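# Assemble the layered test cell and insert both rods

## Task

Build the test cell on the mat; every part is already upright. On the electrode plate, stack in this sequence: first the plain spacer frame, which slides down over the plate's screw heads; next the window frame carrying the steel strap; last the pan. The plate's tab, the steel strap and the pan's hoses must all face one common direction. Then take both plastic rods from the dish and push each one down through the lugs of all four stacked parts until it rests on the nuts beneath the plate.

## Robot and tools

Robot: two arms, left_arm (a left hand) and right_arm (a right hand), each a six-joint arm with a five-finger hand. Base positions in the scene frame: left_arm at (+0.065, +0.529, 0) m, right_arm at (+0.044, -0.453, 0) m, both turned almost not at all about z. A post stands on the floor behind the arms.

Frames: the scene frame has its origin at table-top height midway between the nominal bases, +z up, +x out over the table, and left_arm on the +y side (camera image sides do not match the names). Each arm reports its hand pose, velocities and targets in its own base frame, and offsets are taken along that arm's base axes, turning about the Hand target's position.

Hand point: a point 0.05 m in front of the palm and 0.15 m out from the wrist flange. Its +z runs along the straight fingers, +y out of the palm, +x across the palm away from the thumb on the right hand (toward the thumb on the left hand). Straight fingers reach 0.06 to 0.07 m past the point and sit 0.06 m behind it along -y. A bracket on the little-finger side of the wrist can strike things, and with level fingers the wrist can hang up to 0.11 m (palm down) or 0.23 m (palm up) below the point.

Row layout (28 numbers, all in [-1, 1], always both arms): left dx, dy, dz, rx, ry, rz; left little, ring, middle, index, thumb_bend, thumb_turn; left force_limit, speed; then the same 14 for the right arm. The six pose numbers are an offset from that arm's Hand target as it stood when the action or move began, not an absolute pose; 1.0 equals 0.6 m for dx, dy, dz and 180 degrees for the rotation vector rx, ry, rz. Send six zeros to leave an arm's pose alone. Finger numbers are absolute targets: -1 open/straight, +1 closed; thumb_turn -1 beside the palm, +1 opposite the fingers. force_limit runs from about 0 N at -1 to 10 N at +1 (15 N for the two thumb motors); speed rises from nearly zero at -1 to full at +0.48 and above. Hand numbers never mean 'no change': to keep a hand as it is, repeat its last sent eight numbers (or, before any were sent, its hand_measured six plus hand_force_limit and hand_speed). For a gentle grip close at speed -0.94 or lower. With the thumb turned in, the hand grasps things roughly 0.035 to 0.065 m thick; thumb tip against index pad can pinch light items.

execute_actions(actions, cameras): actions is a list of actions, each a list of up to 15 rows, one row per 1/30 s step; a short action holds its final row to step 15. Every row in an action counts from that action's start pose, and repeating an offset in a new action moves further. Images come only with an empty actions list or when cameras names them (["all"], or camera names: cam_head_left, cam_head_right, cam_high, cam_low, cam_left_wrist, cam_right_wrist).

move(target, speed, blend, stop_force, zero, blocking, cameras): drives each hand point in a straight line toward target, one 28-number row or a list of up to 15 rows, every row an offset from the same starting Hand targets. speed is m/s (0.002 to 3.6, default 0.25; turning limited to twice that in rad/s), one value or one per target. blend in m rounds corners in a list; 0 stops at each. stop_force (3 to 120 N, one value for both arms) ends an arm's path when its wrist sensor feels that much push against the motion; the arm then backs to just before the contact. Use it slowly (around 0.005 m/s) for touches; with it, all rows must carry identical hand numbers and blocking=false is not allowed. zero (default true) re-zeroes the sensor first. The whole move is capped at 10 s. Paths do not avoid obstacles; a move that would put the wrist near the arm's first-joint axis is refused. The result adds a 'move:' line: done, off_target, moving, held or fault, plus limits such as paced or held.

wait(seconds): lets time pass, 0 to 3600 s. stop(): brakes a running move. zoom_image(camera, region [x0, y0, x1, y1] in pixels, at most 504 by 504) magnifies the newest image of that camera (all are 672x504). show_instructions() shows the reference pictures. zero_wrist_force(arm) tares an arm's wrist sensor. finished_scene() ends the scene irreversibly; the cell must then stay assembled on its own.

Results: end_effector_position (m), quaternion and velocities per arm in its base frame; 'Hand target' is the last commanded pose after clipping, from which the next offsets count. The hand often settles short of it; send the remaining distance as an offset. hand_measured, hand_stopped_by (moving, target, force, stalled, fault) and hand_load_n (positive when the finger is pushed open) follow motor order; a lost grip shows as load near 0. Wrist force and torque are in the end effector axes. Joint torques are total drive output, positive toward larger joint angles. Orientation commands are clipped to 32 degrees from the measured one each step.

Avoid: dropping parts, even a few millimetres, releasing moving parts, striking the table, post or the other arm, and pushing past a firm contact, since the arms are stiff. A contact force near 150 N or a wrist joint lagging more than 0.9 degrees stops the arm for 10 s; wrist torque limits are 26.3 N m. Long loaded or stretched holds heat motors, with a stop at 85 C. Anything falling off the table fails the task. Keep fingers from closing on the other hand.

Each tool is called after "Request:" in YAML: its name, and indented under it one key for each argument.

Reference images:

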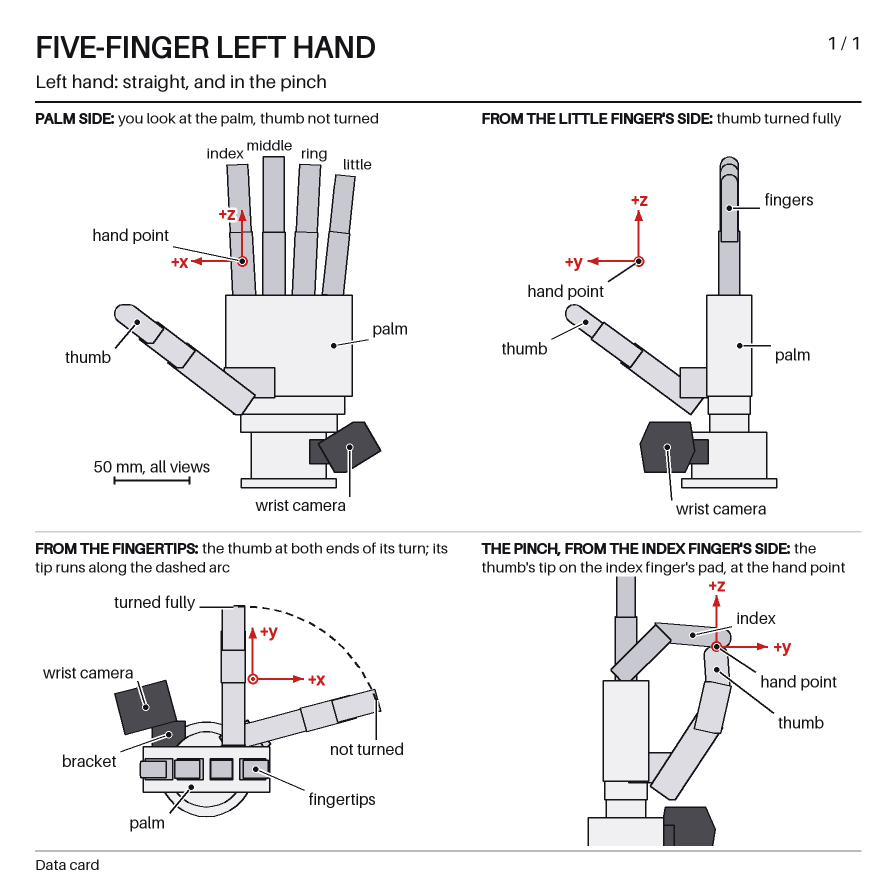

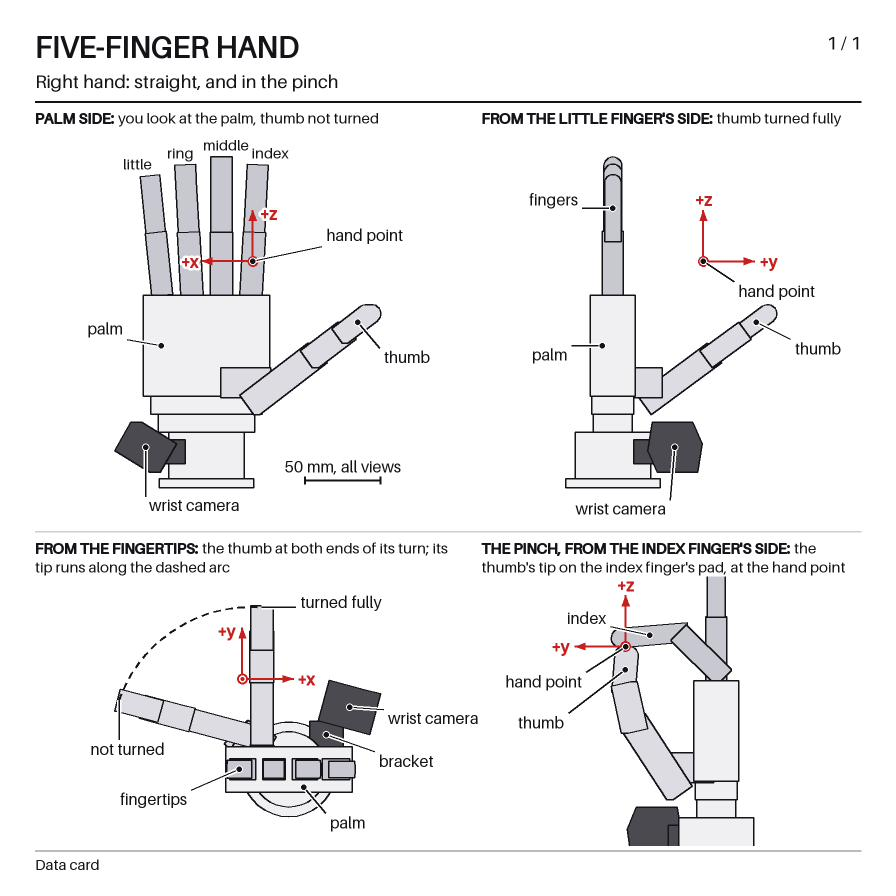

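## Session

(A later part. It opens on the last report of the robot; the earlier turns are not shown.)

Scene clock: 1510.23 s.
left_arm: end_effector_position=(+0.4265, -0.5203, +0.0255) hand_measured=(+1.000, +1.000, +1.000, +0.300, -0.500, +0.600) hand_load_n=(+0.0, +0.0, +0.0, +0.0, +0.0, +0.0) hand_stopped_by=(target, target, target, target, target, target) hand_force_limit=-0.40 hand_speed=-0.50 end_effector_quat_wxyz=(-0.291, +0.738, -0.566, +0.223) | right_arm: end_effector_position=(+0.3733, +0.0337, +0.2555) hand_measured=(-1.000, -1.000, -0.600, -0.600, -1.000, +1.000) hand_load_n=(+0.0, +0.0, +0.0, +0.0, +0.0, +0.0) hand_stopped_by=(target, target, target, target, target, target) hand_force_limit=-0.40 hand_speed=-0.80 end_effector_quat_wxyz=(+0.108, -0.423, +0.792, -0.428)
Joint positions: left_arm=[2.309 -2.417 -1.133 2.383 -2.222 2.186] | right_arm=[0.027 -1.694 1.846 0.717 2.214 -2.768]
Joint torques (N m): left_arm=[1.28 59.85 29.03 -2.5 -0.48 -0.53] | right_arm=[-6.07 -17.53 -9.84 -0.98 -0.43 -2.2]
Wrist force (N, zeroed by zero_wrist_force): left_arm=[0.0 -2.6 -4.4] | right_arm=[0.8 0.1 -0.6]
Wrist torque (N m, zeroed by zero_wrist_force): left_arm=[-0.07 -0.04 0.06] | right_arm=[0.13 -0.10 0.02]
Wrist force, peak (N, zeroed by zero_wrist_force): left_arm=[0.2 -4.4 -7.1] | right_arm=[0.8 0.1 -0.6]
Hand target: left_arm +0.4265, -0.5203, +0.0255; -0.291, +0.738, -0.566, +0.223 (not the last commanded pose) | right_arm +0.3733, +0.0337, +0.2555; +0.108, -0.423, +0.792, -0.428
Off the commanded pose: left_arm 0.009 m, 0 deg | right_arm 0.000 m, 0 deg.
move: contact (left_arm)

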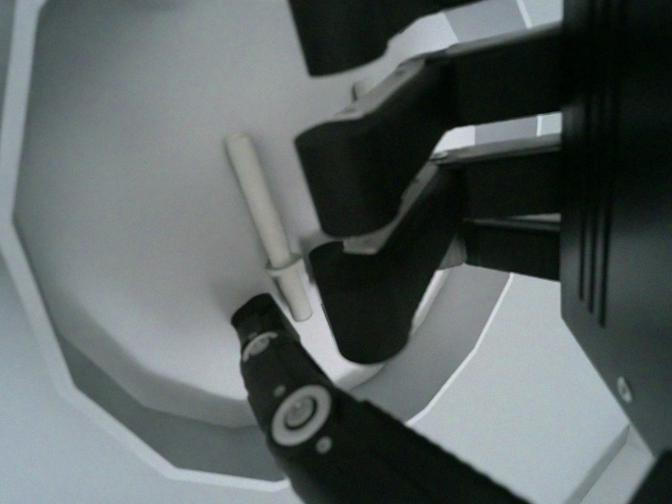

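Request:
move:
  target: [-0.00483,-0.00133,0.002,0,0,0,1,1,1,0.3,-0.5,0.6,-0.4,-0.5,0,0,0,0,0,0,-1,-1,-0.6,-0.6,-1,1,-0.4,-0.8]
  speed: 0.02

Request:
move:
  target: [0,0,0,0,0,0,1,1,1,0.3,-0.3,0.6,-0.8,-0.93,0,0,0,0,0,0,-1,-1,-0.6,-0.6,-1,1,-0.4,-0.8]
  speed: 0.02
  cameras: ["cam_left_wrist"]

Scene clock: 1512.67 s.
left_arm: end_effector_position=(+0.4236, -0.5211, +0.0268) hand_measured=(+1.000, +1.000, +1.000, +0.300, -0.500, +0.600) hand_load_n=(+0.0, +0.0, +0.0, +0.0, +0.0, +0.5) hand_stopped_by=(target, target, target, target, target, target) hand_force_limit=-0.40 hand_speed=-0.50 end_effector_quat_wxyz=(-0.291, +0.738, -0.566, +0.223) | right_arm: end_effector_position=(+0.3733, +0.0337, +0.2555) hand_measured=(-1.000, -1.000, -0.600, -0.600, -1.000, +1.000) hand_load_n=(+0.0, +0.0, +0.0, +0.0, +0.0, +0.0) hand_stopped_by=(target, target, target, target, target, target) hand_force_limit=-0.40 hand_speed=-0.80 end_effector_quat_wxyz=(+0.108, -0.423, +0.792, -0.428)
Joint positions: left_arm=[2.305 -2.414 -1.135 2.379 -2.224 2.18] | right_arm=[0.027 -1.694 1.846 0.717 2.214 -2.768]
Joint torques (N m): left_arm=[6.89 47.29 11.67 -0.37 -0.55 2.27] | right_arm=[-6.5 -17.48 -10 -0.76 -0.38 -2.18]
Wrist force (N, zeroed by zero_wrist_force): left_arm=[0.0 0.3 -0.7] | right_arm=[0.6 0.2 -0.4]
Wrist torque (N m, zeroed by zero_wrist_force): left_arm=[0.12 0.01 0.10] | right_arm=[0.13 -0.06 0.02]
Wrist force, peak (N, zeroed by zero_wrist_force): left_arm=[-0.1 -3.0 -4.7] | right_arm=[0.9 0.5 -0.6]
Hand target: left_arm +0.4236, -0.5211, +0.0267; -0.291, +0.738, -0.566, +0.223 | right_arm +0.3733, +0.0337, +0.2555; +0.108, -0.423, +0.792, -0.428
Off the commanded pose: left_arm 0.000 m, 0 deg | right_arm 0.000 m, 0 deg.
move: done

Scene clock: 1514.27 s.
left_arm: end_effector_position=(+0.4236, -0.5211, +0.0267) hand_measured=(+1.000, +1.000, +1.000, +0.300, -0.362, +0.600) hand_load_n=(+0.0, +0.0, +0.0, +1.0, +1.5, +0.0) hand_stopped_by=(target, target, target, target, force, target) hand_force_limit=-0.80 hand_speed=-0.93 end_effector_quat_wxyz=(-0.291, +0.738, -0.566, +0.223) | right_arm: end_effector_position=(+0.3733, +0.0337, +0.2555) hand_measured=(-1.000, -1.000, -0.600, -0.600, -1.000, +1.000) hand_load_n=(+0.0, +0.0, +0.0, +0.0, +0.0, +0.0) hand_stopped_by=(target, target, target, target, target, target) hand_force_limit=-0.40 hand_speed=-0.80 end_effector_quat_wxyz=(+0.108, -0.423, +0.792, -0.428)
Joint positions: left_arm=[2.305 -2.414 -1.135 2.379 -2.224 2.18] | right_arm=[0.027 -1.694 1.846 0.717 2.214 -2.768]
Joint torques (N m): left_arm=[7.38 42.43 25.67 0.14 0.55 2.27] | right_arm=[-6.39 -17.51 -11 -0.93 -0.56 -2.22]
Wrist force (N, zeroed by zero_wrist_force): left_arm=[-0.1 0.1 -0.5] | right_arm=[0.2 0.4 -0.4]
Wrist torque (N m, zeroed by zero_wrist_force): left_arm=[0.08 0.03 0.07] | right_arm=[0.17 -0.01 0.00]
Wrist force, peak (N, zeroed by zero_wrist_force): left_arm=[-0.1 0.3 -0.8] | right_arm=[0.4 0.5 -0.9]
Hand target: left_arm +0.4236, -0.5211, +0.0267; -0.291, +0.738, -0.566, +0.223 | right_arm +0.3733, +0.0337, +0.2555; +0.108, -0.423, +0.792, -0.428
Off the commanded pose: left_arm 0.000 m, 0 deg | right_arm 0.000 m, 0 deg.
move: done

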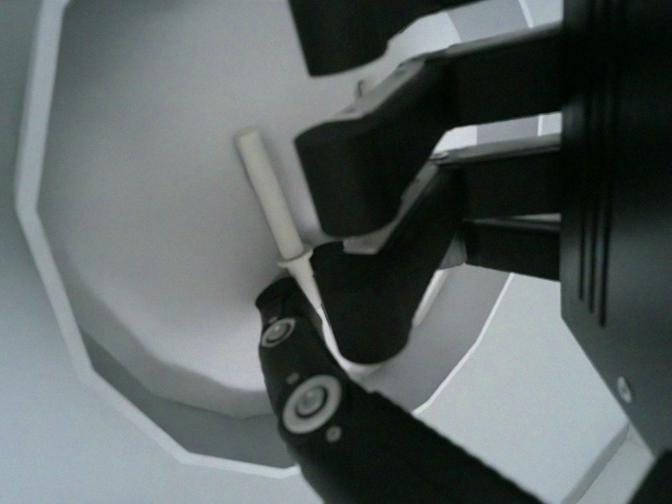

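Request:
move:
  target: [0,0,0.03,0,0,0,1,1,1,0.3,-0.3,0.6,-0.8,-0.93,0,0,0,0,0,0,-1,-1,-0.6,-0.6,-1,1,-0.4,-0.8]
  speed: 0.02
  cameras: ["cam_left_wrist"]

Scene clock: 1516.07 s.
left_arm: end_effector_position=(+0.4237, -0.5211, +0.0450) hand_measured=(+1.000, +1.000, +1.000, +0.300, -0.362, +0.600) hand_load_n=(+0.0, +0.0, +0.0, +1.0, +1.5, +0.0) hand_stopped_by=(target, target, target, target, force, target) hand_force_limit=-0.80 hand_speed=-0.93 end_effector_quat_wxyz=(-0.291, +0.738, -0.566, +0.223) | right_arm: end_effector_position=(+0.3733, +0.0337, +0.2555) hand_measured=(-1.000, -1.000, -0.600, -0.600, -1.000, +1.000) hand_load_n=(+0.0, +0.0, +0.0, +0.0, +0.0, +0.0) hand_stopped_by=(target, target, target, target, target, target) hand_force_limit=-0.40 hand_speed=-0.80 end_effector_quat_wxyz=(+0.108, -0.423, +0.792, -0.428)
Joint positions: left_arm=[2.305 -2.396 -1.118 2.345 -2.224 2.18] | right_arm=[0.027 -1.694 1.846 0.717 2.214 -2.768]
Joint torques (N m): left_arm=[6.17 45.84 16.85 -0.03 0.51 1.97] | right_arm=[-6.25 -17.82 -9.96 -0.77 -0.51 -2.22]
Wrist force (N, zeroed by zero_wrist_force): left_arm=[-0.2 0.2 -0.6] | right_arm=[0.3 0.4 -0.2]
Wrist torque (N m, zeroed by zero_wrist_force): left_arm=[0.08 0.05 0.06] | right_arm=[0.14 -0.03 0.01]
Wrist force, peak (N, zeroed by zero_wrist_force): left_arm=[0.1 0.0 -0.9] | right_arm=[0.5 0.6 -1.0]
Hand target: left_arm +0.4236, -0.5211, +0.0447; -0.291, +0.738, -0.566, +0.223 | right_arm +0.3733, +0.0337, +0.2555; +0.108, -0.423, +0.792, -0.428
Off the commanded pose: left_arm 0.000 m, 0 deg | right_arm 0.000 m, 0 deg.
move: done

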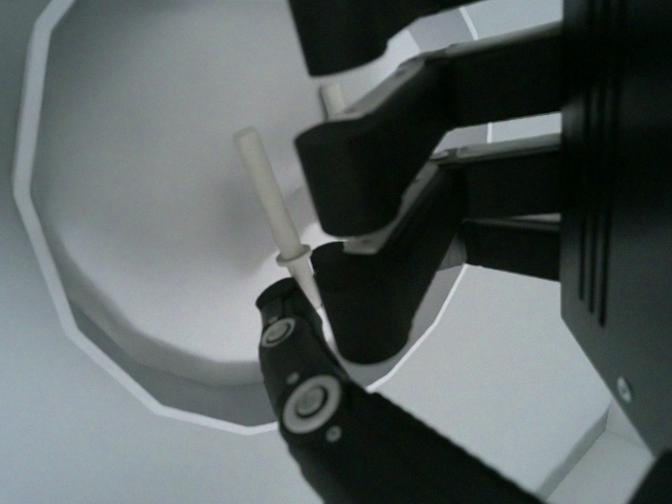

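Request:
move:
  target: [0,0,0.025,-0.16098,-0.04314,0,1,1,1,0.3,-0.3,0.6,-0.8,-0.93,0,0,0,0,0,0,-1,-1,-0.6,-0.6,-1,1,-0.4,-0.8]
  speed: 0.08
  cameras: ["cam_left_wrist", "cam_high", "cam_low"]

Scene clock: 1525.27 s.
left_arm: end_effector_position=(+0.4237, -0.5210, +0.0598) hand_measured=(+1.000, +1.000, +1.000, +0.300, -0.362, +0.600) hand_load_n=(+0.0, +0.0, +0.0, +1.5, +1.5, +0.0) hand_stopped_by=(target, target, target, target, force, target) hand_force_limit=-0.80 hand_speed=-0.93 end_effector_quat_wxyz=(-0.135, +0.771, -0.472, +0.406) | right_arm: end_effector_position=(+0.3733, +0.0337, +0.2555) hand_measured=(-1.000, -1.000, -0.600, -0.600, -1.000, +1.000) hand_load_n=(+0.0, +0.0, +0.0, +0.0, +0.0, +0.0) hand_stopped_by=(target, target, target, target, target, target) hand_force_limit=-0.40 hand_speed=-0.80 end_effector_quat_wxyz=(+0.108, -0.423, +0.792, -0.428)
Joint positions: left_arm=[2.406 -2.112 -1.611 2.971 -1.955 2.102] | right_arm=[0.027 -1.694 1.846 0.717 2.214 -2.768]
Joint torques (N m): left_arm=[-8.26 30.68 27.07 -0.09 -1.44 2.34] | right_arm=[-6.01 -17.07 -10.95 -0.8 -0.36 -2.1]
Wrist force (N, zeroed by zero_wrist_force): left_arm=[2.0 0.3 -0.4] | right_arm=[0.4 0.3 -0.5]
Wrist torque (N m, zeroed by zero_wrist_force): left_arm=[0.01 -0.17 0.31] | right_arm=[0.16 -0.04 0.00]
Wrist force, peak (N, zeroed by zero_wrist_force): left_arm=[2.0 0.0 -0.5] | right_arm=[0.3 0.7 -0.9]
Hand target: left_arm +0.4236, -0.5211, +0.0597; -0.134, +0.771, -0.472, +0.406 | right_arm +0.3733, +0.0337, +0.2555; +0.108, -0.423, +0.792, -0.428
Off the commanded pose: left_arm 0.000 m, 0 deg | right_arm 0.000 m, 0 deg.
move: done
Images, in order (width x height): cam_high 672x504, cam_low 672x504, cam_left_wrist 672x504.

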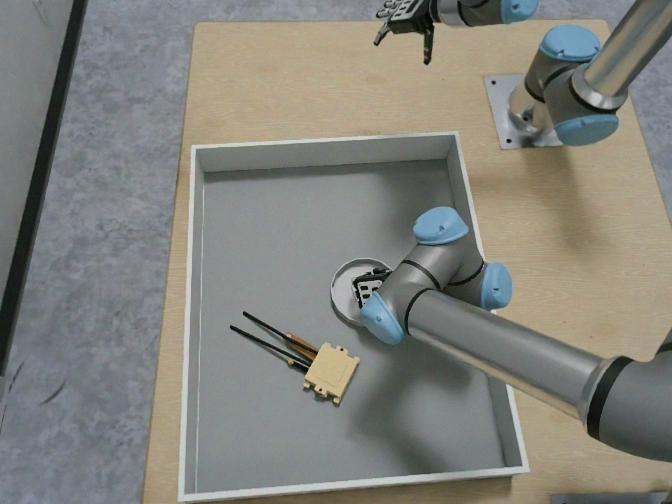

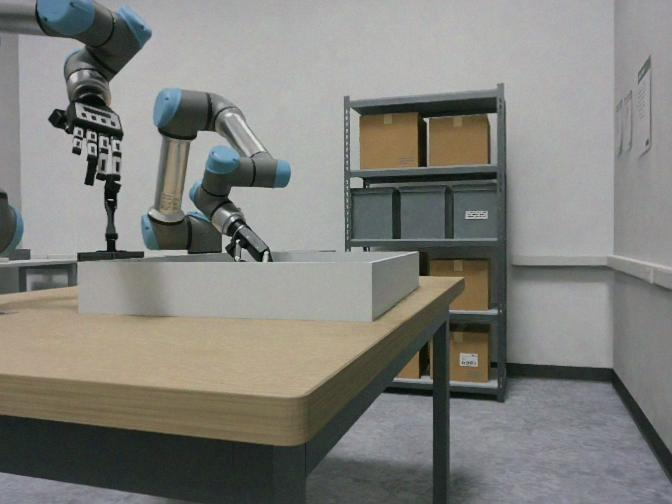

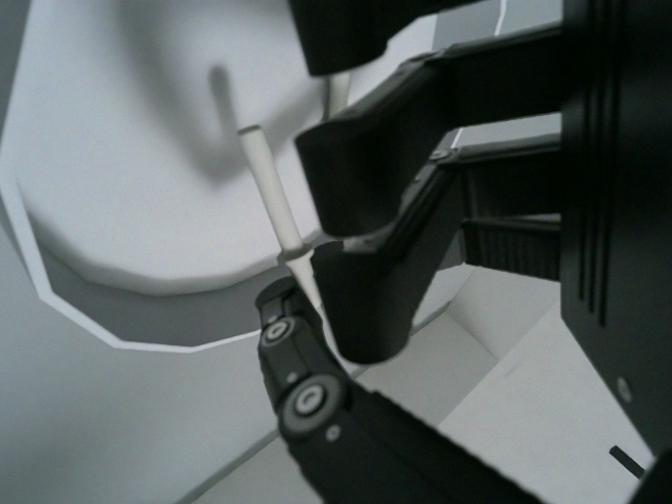

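Request:
move:
  target: [-0.01078,0.04025,-0.0128,0.02683,0.00719,0,1,1,1,0.3,-0.3,0.6,-0.8,-0.93,0,0,0,0,0,0,-1,-1,-0.6,-0.6,-1,1,-0.4,-0.8]
  speed: 0.05
  stop_force: 5
  cameras: ["cam_left_wrist", "cam_high"]

Scene clock: 1528.57 s.
left_arm: end_effector_position=(+0.4172, -0.4969, +0.0521) hand_measured=(+1.000, +1.000, +1.000, +0.300, -0.362, +0.600) hand_load_n=(+0.0, +0.0, +0.0, +1.5, +1.5, +0.0) hand_stopped_by=(target, target, target, target, force, target) hand_force_limit=-0.80 hand_speed=-0.93 end_effector_quat_wxyz=(-0.161, +0.769, -0.490, +0.377) | right_arm: end_effector_position=(+0.3733, +0.0337, +0.2555) hand_measured=(-1.000, -1.000, -0.600, -0.600, -1.000, +1.000) hand_load_n=(+0.0, +0.0, +0.0, +0.0, +0.0, +0.0) hand_stopped_by=(target, target, target, target, target, target) hand_force_limit=-0.40 hand_speed=-0.80 end_effector_quat_wxyz=(+0.108, -0.423, +0.792, -0.428)
Joint positions: left_arm=[2.416 -2.103 -1.627 2.922 -1.981 2.147] | right_arm=[0.027 -1.694 1.846 0.717 2.214 -2.768]
Joint torques (N m): left_arm=[-5.36 30.68 28.7 1.1 1.13 -2.03] | right_arm=[-6.17 -18.02 -10.14 -0.96 -0.36 -2.3]
Wrist force (N, zeroed by zero_wrist_force): left_arm=[1.7 0.2 -0.5] | right_arm=[0.6 0.3 -0.8]
Wrist torque (N m, zeroed by zero_wrist_force): left_arm=[0.03 -0.15 0.28] | right_arm=[0.18 -0.05 0.01]
Wrist force, peak (N, zeroed by zero_wrist_force): left_arm=[2.2 0.6 -0.4] | right_arm=[0.9 0.0 -0.6]
Hand target: left_arm +0.4172, -0.4969, +0.0521; -0.161, +0.769, -0.490, +0.377 | right_arm +0.3733, +0.0337, +0.2555; +0.108, -0.423, +0.792, -0.428
Off the commanded pose: left_arm 0.000 m, 0 deg | right_arm 0.000 m, 0 deg.
move: done
Images, in order (width x height): cam_high 672x504, cam_left_wrist 672x504.

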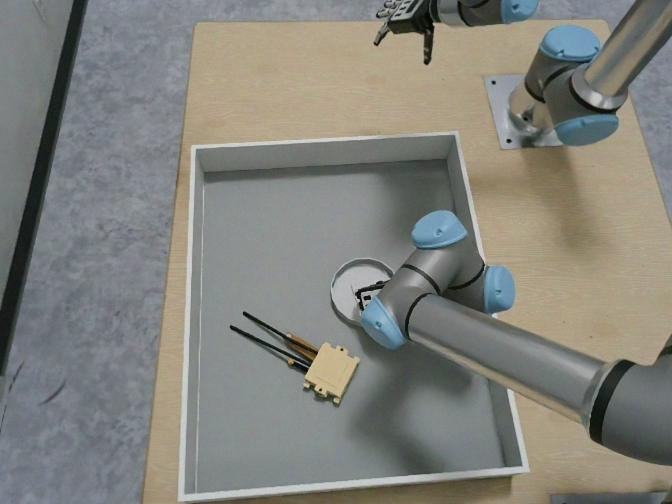

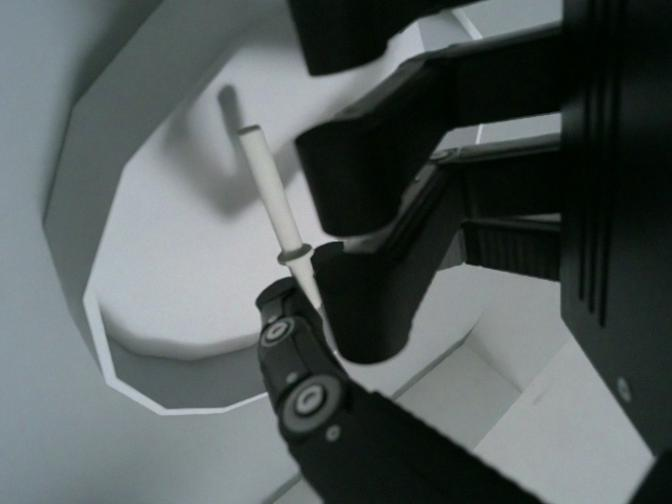

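Request:
move:
  target: [-0.00863,0.0322,0,0,0,0,1,1,1,0.3,-0.3,0.6,-0.8,-0.93,0,0,0,0,0,0,-1,-1,-0.6,-0.6,-1,1,-0.4,-0.8]
  speed: 0.04
  stop_force: 5
  cameras: ["cam_left_wrist"]

Scene clock: 1530.53 s.
left_arm: end_effector_position=(+0.4120, -0.4776, +0.0521) hand_measured=(+1.000, +1.000, +1.000, +0.300, -0.362, +0.600) hand_load_n=(+0.0, +0.0, +0.0, +1.0, +1.5, +0.0) hand_stopped_by=(target, target, target, target, force, target) hand_force_limit=-0.80 hand_speed=-0.93 end_effector_quat_wxyz=(-0.161, +0.769, -0.490, +0.377) | right_arm: end_effector_position=(+0.3733, +0.0337, +0.2555) hand_measured=(-1.000, -1.000, -0.600, -0.600, -1.000, +1.000) hand_load_n=(+0.0, +0.0, +0.0, +0.0, +0.0, +0.0) hand_stopped_by=(target, target, target, target, target, target) hand_force_limit=-0.40 hand_speed=-0.80 end_effector_quat_wxyz=(+0.108, -0.423, +0.792, -0.428)
Joint positions: left_arm=[2.441 -2.063 -1.692 2.954 -1.964 2.166] | right_arm=[0.027 -1.694 1.846 0.717 2.214 -2.768]
Joint torques (N m): left_arm=[-8.31 27.73 28.85 -1.84 -1.8 -1.95] | right_arm=[-6.53 -16.91 -9.7 -0.92 -0.32 -2.06]
Wrist force (N, zeroed by zero_wrist_force): left_arm=[1.7 0.3 -0.6] | right_arm=[0.4 0.5 -0.7]
Wrist torque (N m, zeroed by zero_wrist_force): left_arm=[0.05 -0.17 0.26] | right_arm=[0.19 -0.03 0.02]
Wrist force, peak (N, zeroed by zero_wrist_force): left_arm=[2.1 0.1 -0.4] | right_arm=[0.8 0.0 -0.8]
Hand target: left_arm +0.4120, -0.4776, +0.0521; -0.161, +0.769, -0.490, +0.377 | right_arm +0.3733, +0.0337, +0.2555; +0.108, -0.423, +0.792, -0.428
Off the commanded pose: left_arm 0.000 m, 0 deg | right_arm 0.000 m, 0 deg.
move: done

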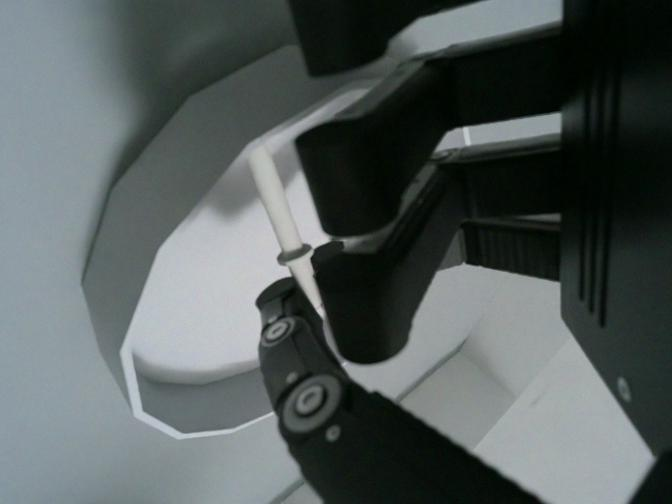

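Request:
move:
  target: [-0.00647,0.02415,0.008,0,0,0,1,1,1,0.3,-0.3,0.6,-0.8,-0.93,0,0,0,0,0,0,-1,-1,-0.6,-0.6,-1,1,-0.4,-0.8]
  speed: 0.03
  stop_force: 5
  cameras: ["cam_left_wrist", "cam_high"]

Scene clock: 1533.17 s.
left_arm: end_effector_position=(+0.4081, -0.4631, +0.0569) hand_measured=(+1.000, +1.000, +1.000, +0.300, -0.362, +0.600) hand_load_n=(+0.0, +0.5, +0.5, +0.0, +0.0, +0.0) hand_stopped_by=(target, target, target, target, force, target) hand_force_limit=-0.80 hand_speed=-0.93 end_effector_quat_wxyz=(-0.161, +0.769, -0.490, +0.377) | right_arm: end_effector_position=(+0.3733, +0.0337, +0.2555) hand_measured=(-1.000, -1.000, -0.600, -0.600, -1.000, +1.000) hand_load_n=(+0.0, +0.0, +0.0, +0.0, +0.0, +0.5) hand_stopped_by=(target, target, target, target, target, target) hand_force_limit=-0.40 hand_speed=-0.80 end_effector_quat_wxyz=(+0.108, -0.423, +0.792, -0.428)
Joint positions: left_arm=[2.46 -2.026 -1.734 2.965 -1.951 2.181] | right_arm=[0.027 -1.694 1.846 0.717 2.214 -2.768]
Joint torques (N m): left_arm=[-8.66 27.43 28.88 -1.43 -1.88 -1.99] | right_arm=[-6.07 -17.36 -10.23 -0.87 -0.24 -2.06]
Wrist force (N, zeroed by zero_wrist_force): left_arm=[1.8 0.2 -0.4] | right_arm=[0.6 0.4 -0.4]
Wrist torque (N m, zeroed by zero_wrist_force): left_arm=[0.01 -0.17 0.25] | right_arm=[0.16 -0.06 0.02]
Wrist force, peak (N, zeroed by zero_wrist_force): left_arm=[2.2 0.3 -0.3] | right_arm=[1.0 0.8 -0.7]
Hand target: left_arm +0.4081, -0.4631, +0.0569; -0.161, +0.769, -0.490, +0.377 | right_arm +0.3733, +0.0337, +0.2555; +0.108, -0.423, +0.792, -0.428
Off the commanded pose: left_arm 0.000 m, 0 deg | right_arm 0.000 m, 0 deg.
move: done
Images, in order (width x height): cam_high 672x504, cam_left_wrist 672x504.

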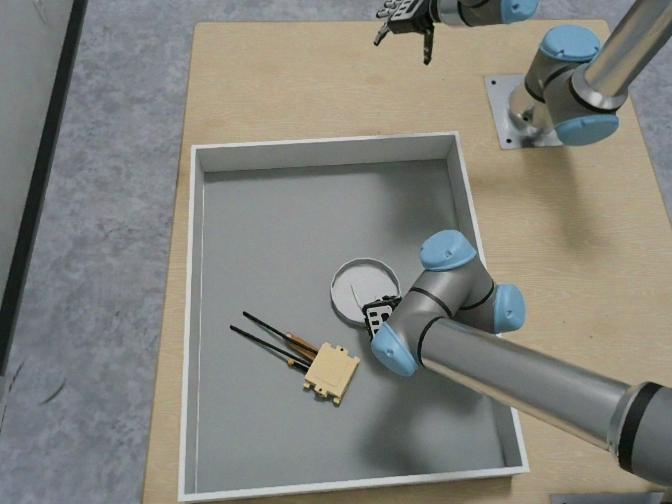

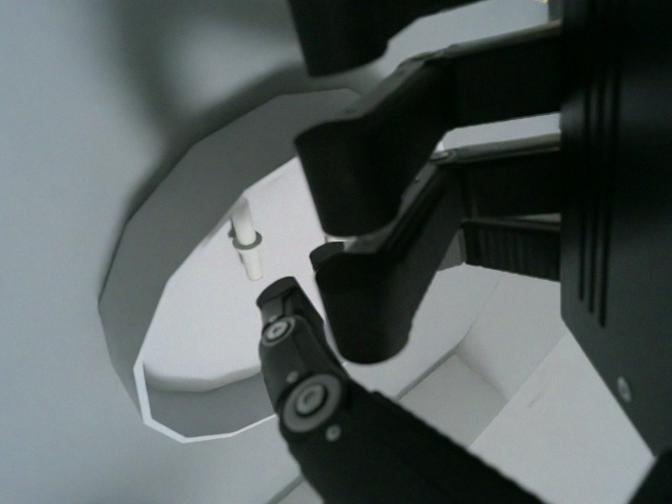

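Request:
zoom_image:
  camera: "cam_left_wrist"
  region: [160, 140, 380, 320]

Request:
zoom_image:
  camera: "cam_high"
  region: [320, 240, 420, 340]

Scaled by 2.291.

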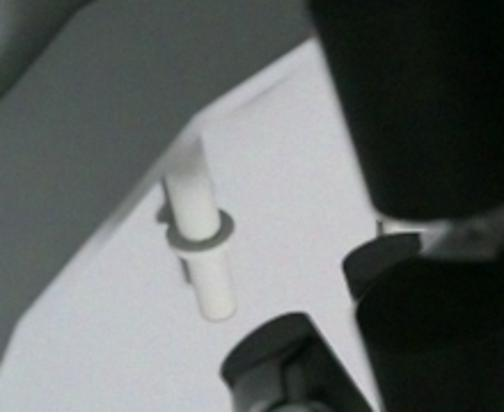

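Scaled by 5.040.

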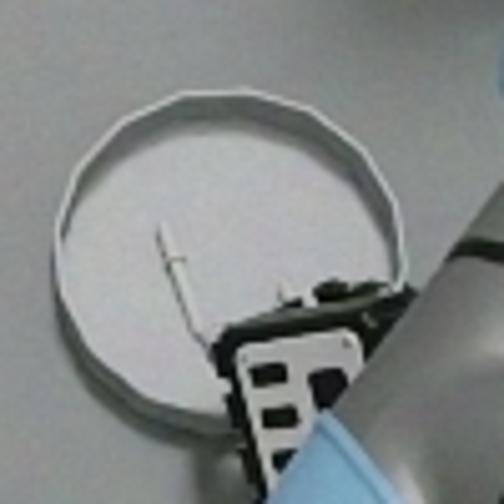

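Request:
move:
  target:
    - [0,0,0.04,0,0,0,1,1,1,0.3,-0.5,0.6,-0.4,-0.5,0,0,0,0,0,0,-1,-1,-0.6,-0.6,-1,1,-0.4,-0.8]
    - [0.015,-0.065,0.04,0.13415,0.03595,0,1,1,1,0.3,-0.5,0.6,-0.4,-0.5,0,0,0,0,0,0,-1,-1,-0.6,-0.6,-1,1,-0.4,-0.8]
  speed: 0.12
  blend: 0.02
  cameras: ["cam_left_wrist", "cam_high"]

Scene clock: 1543.47 s.
left_arm: end_effector_position=(+0.4171, -0.5022, +0.0808) hand_measured=(+1.000, +1.000, +1.000, +0.300, -0.500, +0.600) hand_load_n=(-0.5, +0.0, +0.0, +0.0, +0.0, +0.0) hand_stopped_by=(target, target, target, target, target, target) hand_force_limit=-0.40 hand_speed=-0.50 end_effector_quat_wxyz=(-0.291, +0.738, -0.566, +0.223) | right_arm: end_effector_position=(+0.3733, +0.0337, +0.2555) hand_measured=(-1.000, -1.000, -0.600, -0.600, -1.000, +1.000) hand_load_n=(+0.0, -0.5, +0.0, +0.0, +0.0, +0.0) hand_stopped_by=(target, target, target, target, target, target) hand_force_limit=-0.40 hand_speed=-0.80 end_effector_quat_wxyz=(+0.108, -0.423, +0.792, -0.428)
Joint positions: left_arm=[2.319 -2.313 -1.17 2.322 -2.218 2.196] | right_arm=[0.027 -1.694 1.846 0.717 2.214 -2.768]
Joint torques (N m): left_arm=[8.3 47.92 22.35 -2.02 -0.38 1.38] | right_arm=[-4.62 -16.16 -9.74 -0.92 -0.24 -2.15]
Wrist force (N, zeroed by zero_wrist_force): left_arm=[0.4 0.3 -0.5] | right_arm=[0.4 0.4 -0.6]
Wrist torque (N m, zeroed by zero_wrist_force): left_arm=[0.09 -0.05 0.12] | right_arm=[0.17 -0.02 0.00]
Wrist force, peak (N, zeroed by zero_wrist_force): left_arm=[1.9 -0.4 -1.0] | right_arm=[1.0 0.7 -0.4]
Hand target: left_arm +0.4171, -0.5021, +0.0809; -0.291, +0.738, -0.566, +0.223 | right_arm +0.3733, +0.0337, +0.2555; +0.108, -0.423, +0.792, -0.428
Off the commanded pose: left_arm 0.000 m, 0 deg | right_arm 0.000 m, 0 deg.
move: done; blend cut to 0.012 m at target 1
Images, in order (width x height): cam_high 672x504, cam_left_wrist 672x504.

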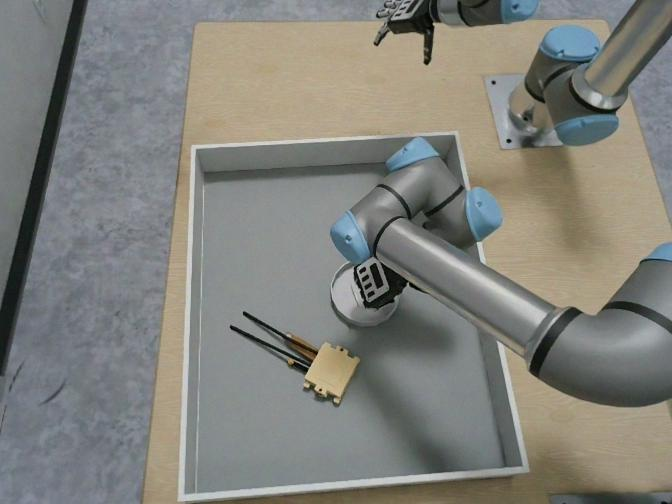

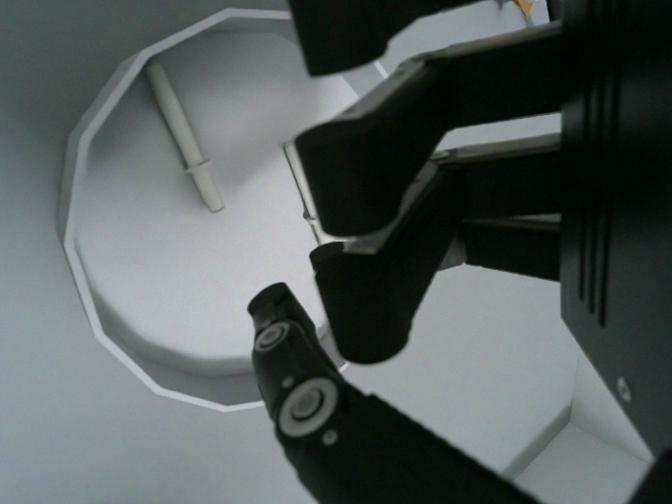

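Request:
move:
  target: [-0.00367,0.03817,-0.0765,0,0,0,1,1,1,0.3,-0.5,0.6,-0.4,-0.5,0,0,0,0,0,0,-1,-1,-0.6,-0.6,-1,1,-0.4,-0.8]
  speed: 0.08
  stop_force: 5
  cameras: ["cam_left_wrist"]

Scene clock: 1547.40 s.
left_arm: end_effector_position=(+0.4149, -0.4792, +0.0350) hand_measured=(+1.000, +1.000, +1.000, +0.300, -0.500, +0.600) hand_load_n=(+0.0, +0.0, +0.0, +0.0, +0.0, +0.0) hand_stopped_by=(target, target, target, target, target, target) hand_force_limit=-0.40 hand_speed=-0.50 end_effector_quat_wxyz=(-0.291, +0.738, -0.566, +0.223) | right_arm: end_effector_position=(+0.3733, +0.0337, +0.2555) hand_measured=(-1.000, -1.000, -0.600, -0.600, -1.000, +1.000) hand_load_n=(+0.5, +0.0, +0.0, +0.0, +0.0, +0.0) hand_stopped_by=(target, target, target, target, target, target) hand_force_limit=-0.40 hand_speed=-0.80 end_effector_quat_wxyz=(+0.108, -0.423, +0.792, -0.428)
Joint positions: left_arm=[2.344 -2.305 -1.306 2.468 -2.208 2.225] | right_arm=[0.027 -1.694 1.846 0.717 2.214 -2.768]
Joint torques (N m): left_arm=[-8.27 48.37 24.79 -0.32 -2.16 -1.95] | right_arm=[-6.42 -16.5 -10.45 -0.77 -0.26 -2.11]
Wrist force (N, zeroed by zero_wrist_force): left_arm=[0.4 0.1 -0.7] | right_arm=[0.6 0.1 -0.4]
Wrist torque (N m, zeroed by zero_wrist_force): left_arm=[0.07 -0.05 0.06] | right_arm=[0.10 -0.08 0.01]
Wrist force, peak (N, zeroed by zero_wrist_force): left_arm=[0.7 -0.2 -1.2] | right_arm=[0.7 0.5 -0.6]
Hand target: left_arm +0.4149, -0.4792, +0.0350; -0.291, +0.738, -0.566, +0.223 | right_arm +0.3733, +0.0337, +0.2555; +0.108, -0.423, +0.792, -0.428
Off the commanded pose: left_arm 0.000 m, 0 deg | right_arm 0.000 m, 0 deg.
move: done

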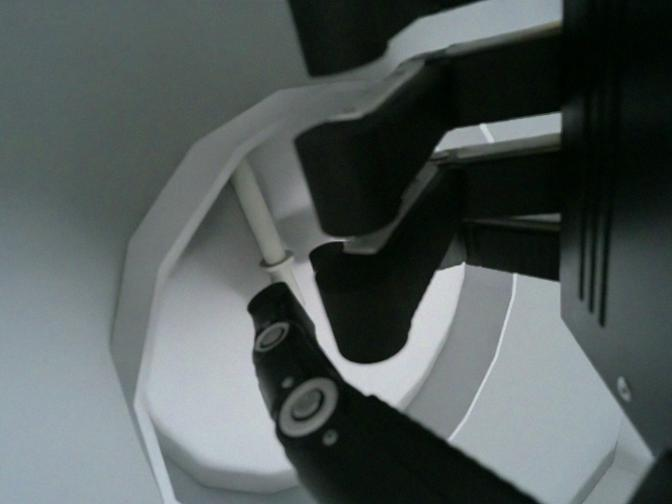

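Request:
move:
  target: [0,0,-0.0158,0,0,0,1,1,1,0.3,-0.5,0.6,-0.4,-0.5,0,0,0,0,0,0,-1,-1,-0.6,-0.6,-1,1,-0.4,-0.8]
  speed: 0.008
  stop_force: 3
  cameras: ["cam_left_wrist"]

Scene clock: 1549.97 s.
left_arm: end_effector_position=(+0.4149, -0.4792, +0.0254) hand_measured=(+1.000, +1.000, +1.000, +0.300, -0.500, +0.600) hand_load_n=(+0.0, +0.0, +0.0, +0.0, +0.0, +0.0) hand_stopped_by=(target, target, target, target, target, target) hand_force_limit=-0.40 hand_speed=-0.50 end_effector_quat_wxyz=(-0.291, +0.738, -0.566, +0.223) | right_arm: end_effector_position=(+0.3733, +0.0337, +0.2555) hand_measured=(-1.000, -1.000, -0.600, -0.600, -1.000, +1.000) hand_load_n=(+0.0, +0.0, +0.0, -0.5, +0.0, +0.0) hand_stopped_by=(target, target, target, target, target, target) hand_force_limit=-0.40 hand_speed=-0.80 end_effector_quat_wxyz=(+0.108, -0.423, +0.792, -0.428)
Joint positions: left_arm=[2.344 -2.316 -1.314 2.487 -2.208 2.225] | right_arm=[0.027 -1.694 1.846 0.717 2.214 -2.768]
Joint torques (N m): left_arm=[-6.92 55.43 17.94 -2.25 -1.95 -1.92] | right_arm=[-5.73 -16.66 -10.37 -0.76 -0.31 -1.98]
Wrist force (N, zeroed by zero_wrist_force): left_arm=[0.4 0.1 -0.6] | right_arm=[0.4 0.5 -0.4]
Wrist torque (N m, zeroed by zero_wrist_force): left_arm=[0.07 -0.05 0.06] | right_arm=[0.18 -0.03 0.01]
Wrist force, peak (N, zeroed by zero_wrist_force): left_arm=[0.7 0.1 -0.8] | right_arm=[0.8 0.4 -0.7]
Hand target: left_arm +0.4149, -0.4792, +0.0255; -0.291, +0.738, -0.566, +0.223 | right_arm +0.3733, +0.0337, +0.2555; +0.108, -0.423, +0.792, -0.428
Off the commanded pose: left_arm 0.000 m, 0 deg | right_arm 0.000 m, 0 deg.
move: done

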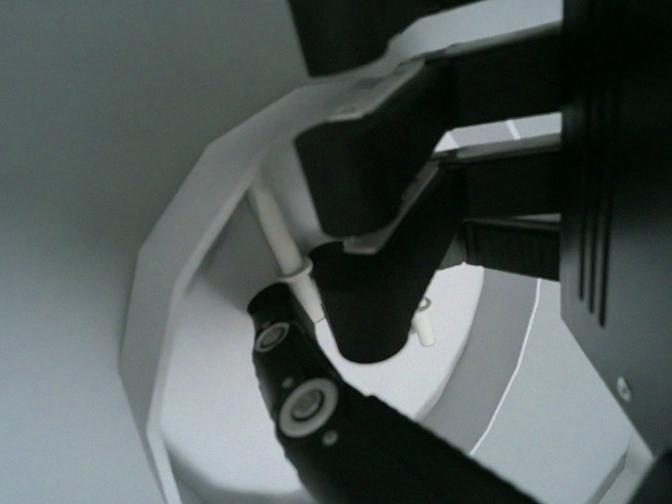

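Request:
move:
  target: [0,0,-0.008,0,0,0,1,1,1,0.3,-0.5,0.6,-0.4,-0.5,0,0,0,0,0,0,-1,-1,-0.6,-0.6,-1,1,-0.4,-0.8]
  speed: 0.006
  stop_force: 3
  cameras: ["cam_left_wrist"]

Scene clock: 1551.97 s.
left_arm: end_effector_position=(+0.4150, -0.4793, +0.0245) hand_measured=(+1.000, +1.000, +1.000, +0.300, -0.500, +0.600) hand_load_n=(+0.0, +0.0, +0.0, +0.0, -0.5, +0.0) hand_stopped_by=(target, target, target, target, target, target) hand_force_limit=-0.40 hand_speed=-0.50 end_effector_quat_wxyz=(-0.291, +0.738, -0.566, +0.223) | right_arm: end_effector_position=(+0.3733, +0.0337, +0.2555) hand_measured=(-1.000, -1.000, -0.600, -0.600, -1.000, +1.000) hand_load_n=(+0.0, +0.0, +0.0, +0.0, +0.0, +0.0) hand_stopped_by=(target, target, target, target, target, target) hand_force_limit=-0.40 hand_speed=-0.80 end_effector_quat_wxyz=(+0.108, -0.423, +0.792, -0.428)
Joint positions: left_arm=[2.344 -2.317 -1.314 2.489 -2.208 2.225] | right_arm=[0.027 -1.694 1.846 0.717 2.214 -2.768]
Joint torques (N m): left_arm=[-6.28 56.59 28.16 -2.56 -2 -1.4] | right_arm=[-5.58 -15.9 -9.63 -0.88 -0.25 -2]
Wrist force (N, zeroed by zero_wrist_force): left_arm=[0.2 -2.5 -3.9] | right_arm=[0.3 0.2 -0.4]
Wrist torque (N m, zeroed by zero_wrist_force): left_arm=[-0.05 -0.08 0.08] | right_arm=[0.13 -0.03 0.00]
Wrist force, peak (N, zeroed by zero_wrist_force): left_arm=[0.6 -4.5 -5.9] | right_arm=[0.5 0.7 -0.6]
Hand target: left_arm +0.4150, -0.4793, +0.0245; -0.291, +0.738, -0.566, +0.223 (not the last commanded pose) | right_arm +0.3733, +0.0337, +0.2555; +0.108, -0.423, +0.792, -0.428
Off the commanded pose: left_arm 0.004 m, 0 deg | right_arm 0.000 m, 0 deg.
move: contact (left_arm)

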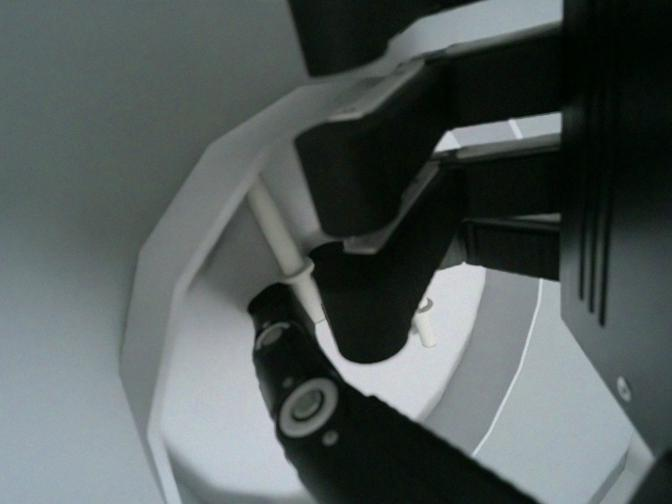

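Request:
move:
  target: [0,0,0.0012,0,0,0,1,1,1,0.3,-0.42,0.6,-0.8,-0.9,0,0,0,0,0,0,-1,-1,-0.6,-0.6,-1,1,-0.4,-0.8]
  speed: 0.01

Request:
move:
  target: [0,0,-0.008,0,0,0,1,1,1,0.3,-0.42,0.6,-0.8,-0.9,0,0,0,0,0,0,-1,-1,-0.6,-0.6,-1,1,-0.4,-0.8]
  speed: 0.006
  stop_force: 3
  cameras: ["cam_left_wrist"]

Scene clock: 1553.83 s.
left_arm: end_effector_position=(+0.4150, -0.4793, +0.0253) hand_measured=(+1.000, +1.000, +1.000, +0.300, -0.420, +0.600) hand_load_n=(+0.0, +0.0, +0.0, +0.0, +0.0, +0.0) hand_stopped_by=(target, target, target, target, target, target) hand_force_limit=-0.80 hand_speed=-0.90 end_effector_quat_wxyz=(-0.291, +0.738, -0.566, +0.223) | right_arm: end_effector_position=(+0.3733, +0.0337, +0.2555) hand_measured=(-1.000, -1.000, -0.600, -0.600, -1.000, +1.000) hand_load_n=(+0.0, -0.5, +0.0, +0.0, +0.0, +0.0) hand_stopped_by=(target, target, target, target, target, target) hand_force_limit=-0.40 hand_speed=-0.80 end_effector_quat_wxyz=(+0.108, -0.423, +0.792, -0.428)
Joint positions: left_arm=[2.344 -2.316 -1.314 2.488 -2.208 2.225] | right_arm=[0.027 -1.694 1.846 0.717 2.214 -2.768]
Joint torques (N m): left_arm=[-6.42 43.22 18.95 -0.42 -1.86 -1.23] | right_arm=[-5.93 -15.89 -10.24 -0.96 -0.25 -2.14]
Wrist force (N, zeroed by zero_wrist_force): left_arm=[0.4 0.3 -0.5] | right_arm=[0.6 0.4 -0.8]
Wrist torque (N m, zeroed by zero_wrist_force): left_arm=[0.10 -0.04 0.05] | right_arm=[0.18 -0.05 0.01]
Wrist force, peak (N, zeroed by zero_wrist_force): left_arm=[0.3 -2.7 -4.0] | right_arm=[0.5 0.7 -0.7]
Hand target: left_arm +0.4150, -0.4793, +0.0252; -0.291, +0.738, -0.566, +0.223 | right_arm +0.3733, +0.0337, +0.2555; +0.108, -0.423, +0.792, -0.428
Off the commanded pose: left_arm 0.000 m, 0 deg | right_arm 0.000 m, 0 deg.
move: done

Scene clock: 1555.10 s.
left_arm: end_effector_position=(+0.4151, -0.4794, +0.0246) hand_measured=(+1.000, +1.000, +1.000, +0.300, -0.420, +0.600) hand_load_n=(+0.0, +0.0, +0.0, +0.0, +0.0, +0.0) hand_stopped_by=(target, target, target, target, target, target) hand_force_limit=-0.80 hand_speed=-0.90 end_effector_quat_wxyz=(-0.291, +0.738, -0.566, +0.223) | right_arm: end_effector_position=(+0.3733, +0.0337, +0.2555) hand_measured=(-1.000, -1.000, -0.600, -0.600, -1.000, +1.000) hand_load_n=(+0.0, -0.5, +0.0, +0.0, +0.0, +0.0) hand_stopped_by=(target, target, target, target, target, target) hand_force_limit=-0.40 hand_speed=-0.80 end_effector_quat_wxyz=(+0.108, -0.423, +0.792, -0.428)
Joint positions: left_arm=[2.344 -2.317 -1.314 2.489 -2.208 2.225] | right_arm=[0.027 -1.694 1.846 0.717 2.214 -2.768]
Joint torques (N m): left_arm=[-6.22 56.06 28.75 -2.71 -1.93 -1.35] | right_arm=[-5.82 -15.79 -9.79 -0.89 -0.31 -2.09]
Wrist force (N, zeroed by zero_wrist_force): left_arm=[0.7 -0.7 -2.7] | right_arm=[0.4 0.5 -0.5]
Wrist torque (N m, zeroed by zero_wrist_force): left_arm=[0.04 -0.08 0.07] | right_arm=[0.18 -0.02 0.00]
Wrist force, peak (N, zeroed by zero_wrist_force): left_arm=[0.3 -3.3 -5.5] | right_arm=[0.6 0.3 -0.8]
Hand target: left_arm +0.4151, -0.4794, +0.0246; -0.291, +0.738, -0.566, +0.223 (not the last commanded pose) | right_arm +0.3733, +0.0337, +0.2555; +0.108, -0.423, +0.792, -0.428
Off the commanded pose: left_arm 0.004 m, 0 deg | right_arm 0.000 m, 0 deg.
move: contact (left_arm)

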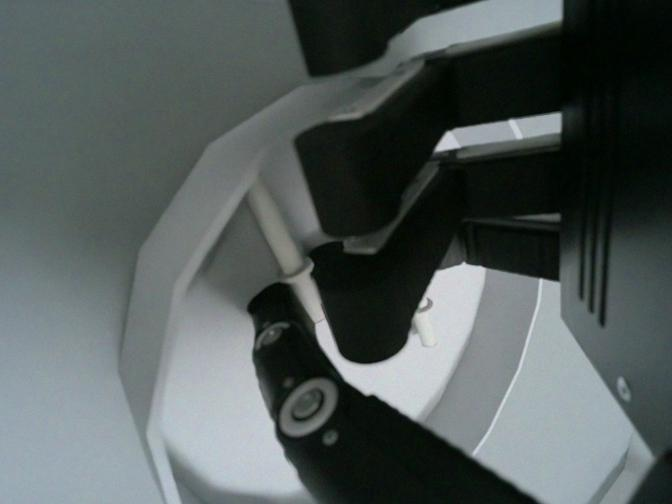

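Request:
move:
  target: [0,0,0.0007,0,0,0,1,1,1,0.3,-0.28,0.6,-0.6,-0.93,0,0,0,0,0,0,-1,-1,-0.6,-0.6,-1,1,-0.4,-0.8]
  speed: 0.01

Request:
move:
  target: [0,0,0.03,0,0,0,1,1,1,0.3,-0.28,0.6,-0.6,-0.93,0,0,0,0,0,0,-1,-1,-0.6,-0.6,-1,1,-0.4,-0.8]
  speed: 0.03
  cameras: ["cam_left_wrist"]

Scene clock: 1557.50 s.
left_arm: end_effector_position=(+0.4151, -0.4794, +0.0250) hand_measured=(+1.000, +1.000, +1.000, +0.300, -0.372, +0.600) hand_load_n=(+0.0, +0.0, +0.5, +2.5, +3.0, -0.5) hand_stopped_by=(target, target, target, target, force, target) hand_force_limit=-0.60 hand_speed=-0.93 end_effector_quat_wxyz=(-0.291, +0.738, -0.566, +0.223) | right_arm: end_effector_position=(+0.3733, +0.0337, +0.2555) hand_measured=(-1.000, -1.000, -0.600, -0.600, -1.000, +1.000) hand_load_n=(-0.5, +0.0, +0.0, +0.0, +0.0, +0.0) hand_stopped_by=(target, target, target, target, target, target) hand_force_limit=-0.40 hand_speed=-0.80 end_effector_quat_wxyz=(+0.108, -0.423, +0.792, -0.428)
Joint positions: left_arm=[2.344 -2.317 -1.314 2.488 -2.208 2.225] | right_arm=[0.027 -1.694 1.846 0.717 2.214 -2.768]
Joint torques (N m): left_arm=[-6.56 49.43 23.81 -0.79 -1.77 -1.32] | right_arm=[-6.85 -16.06 -10.13 -0.89 -0.29 -1.97]
Wrist force (N, zeroed by zero_wrist_force): left_arm=[0.3 0.3 -0.9] | right_arm=[0.4 0.6 -0.7]
Wrist torque (N m, zeroed by zero_wrist_force): left_arm=[0.12 -0.03 0.05] | right_arm=[0.21 -0.03 0.01]
Wrist force, peak (N, zeroed by zero_wrist_force): left_arm=[0.3 -2.0 -3.8] | right_arm=[0.8 0.9 -0.5]
Hand target: left_arm +0.4151, -0.4794, +0.0250; -0.291, +0.738, -0.566, +0.223 | right_arm +0.3733, +0.0337, +0.2555; +0.108, -0.423, +0.792, -0.428
Off the commanded pose: left_arm 0.000 m, 0 deg | right_arm 0.000 m, 0 deg.
move: done

Scene clock: 1558.37 s.
left_arm: end_effector_position=(+0.4151, -0.4794, +0.0433) hand_measured=(+1.000, +1.000, +1.000, +0.300, -0.372, +0.600) hand_load_n=(+0.0, +0.0, +0.0, +2.5, +3.0, +0.0) hand_stopped_by=(target, target, target, target, force, target) hand_force_limit=-0.60 hand_speed=-0.93 end_effector_quat_wxyz=(-0.291, +0.738, -0.566, +0.223) end_effector_velocity=(+0.001, -0.001, -0.001) end_effector_angular_velocity=(-0.002, -0.002, +0.000) | right_arm: end_effector_position=(+0.3733, +0.0337, +0.2555) hand_measured=(-1.000, -1.000, -0.600, -0.600, -1.000, +1.000) hand_load_n=(+0.0, +0.0, +0.0, +0.0, +0.0, +0.0) hand_stopped_by=(target, target, target, target, target, target) hand_force_limit=-0.40 hand_speed=-0.80 end_effector_quat_wxyz=(+0.108, -0.423, +0.792, -0.428)
Joint positions: left_arm=[2.344 -2.297 -1.298 2.453 -2.208 2.225] | right_arm=[0.027 -1.694 1.846 0.717 2.214 -2.768]
Joint velocities: left_arm=[0 -0.002 0 0.005 0 0] | right_arm=[within noise]
Joint torques (N m): left_arm=[-5.15 38.37 11.45 0.34 -1.53 -0.28] | right_arm=[-6.32 -15.55 -10.3 -0.75 -0.18 -2.16]
Wrist force (N, zeroed by zero_wrist_force): left_arm=[0.1 0.1 -0.6] | right_arm=[0.6 0.1 -0.8]
Wrist torque (N m, zeroed by zero_wrist_force): left_arm=[0.06 0.00 0.05] | right_arm=[0.14 -0.04 0.01]
Wrist force, peak (N, zeroed by zero_wrist_force): left_arm=[0.3 -0.1 -1.1] | right_arm=[0.8 0.1 -1.1]
Hand target: left_arm +0.4151, -0.4794, +0.0430; -0.291, +0.738, -0.566, +0.223 | right_arm +0.3733, +0.0337, +0.2555; +0.108, -0.423, +0.792, -0.428
Off the commanded pose: left_arm 0.000 m, 0 deg | right_arm 0.000 m, 0 deg.
move: done

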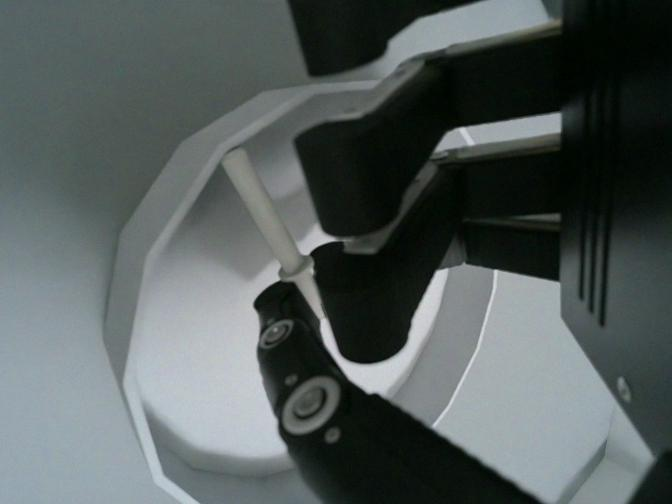

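Request:
move:
  target: [0.00863,-0.0322,0.015,-0.16098,-0.04314,0,1,1,1,0.3,-0.28,0.6,-0.6,-0.93,0,0,0,0,0,0,-1,-1,-0.6,-0.6,-1,1,-0.4,-0.8]
  speed: 0.1
  cameras: ["cam_left_wrist"]

Scene clock: 1562.10 s.
left_arm: end_effector_position=(+0.4203, -0.4986, +0.0520) hand_measured=(+1.000, +1.000, +1.000, +0.300, -0.372, +0.600) hand_load_n=(+0.0, +0.0, +0.0, +2.5, +3.0, +0.0) hand_stopped_by=(target, target, target, target, force, target) hand_force_limit=-0.60 hand_speed=-0.93 end_effector_quat_wxyz=(-0.134, +0.771, -0.472, +0.407) | right_arm: end_effector_position=(+0.3733, +0.0337, +0.2555) hand_measured=(-1.000, -1.000, -0.600, -0.600, -1.000, +1.000) hand_load_n=(+0.0, +0.0, +0.0, +0.0, +0.0, +0.0) hand_stopped_by=(target, target, target, target, target, target) hand_force_limit=-0.40 hand_speed=-0.80 end_effector_quat_wxyz=(+0.108, -0.423, +0.792, -0.428)
Joint positions: left_arm=[2.437 -2.079 -1.689 3.024 -1.932 2.125] | right_arm=[0.027 -1.694 1.846 0.717 2.214 -2.768]
Joint torques (N m): left_arm=[-9.2 12.94 18.25 -0.93 0.22 2.16] | right_arm=[-6.1 -15.06 -9.51 -0.81 -0.2 -2.12]
Wrist force (N, zeroed by zero_wrist_force): left_arm=[11.9 -18.9 -19.4] | right_arm=[0.1 0.1 -0.2]
Wrist torque (N m, zeroed by zero_wrist_force): left_arm=[-0.16 -1.50 1.58] | right_arm=[0.11 0.00 -0.01]
Wrist force, peak (N, zeroed by zero_wrist_force): left_arm=[10.7 -21.3 -20.5] | right_arm=[0.5 0.7 -0.7]
Hand target: left_arm +0.4202, -0.4987, +0.0520; -0.134, +0.771, -0.472, +0.407 | right_arm +0.3733, +0.0337, +0.2555; +0.108, -0.423, +0.792, -0.428
Off the commanded pose: left_arm 0.000 m, 0 deg | right_arm 0.000 m, 0 deg.
move: done

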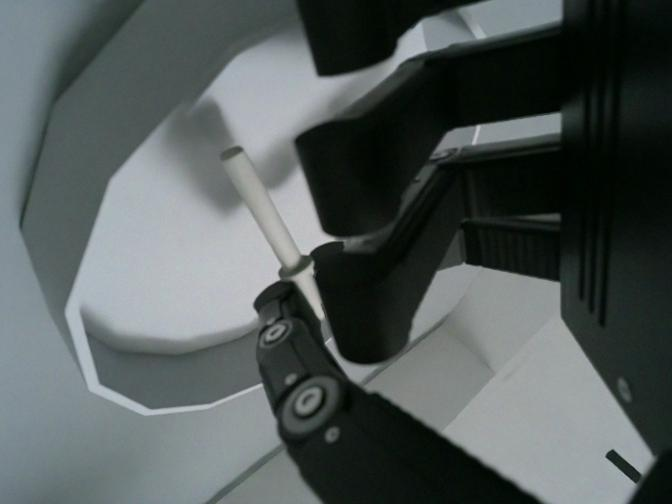

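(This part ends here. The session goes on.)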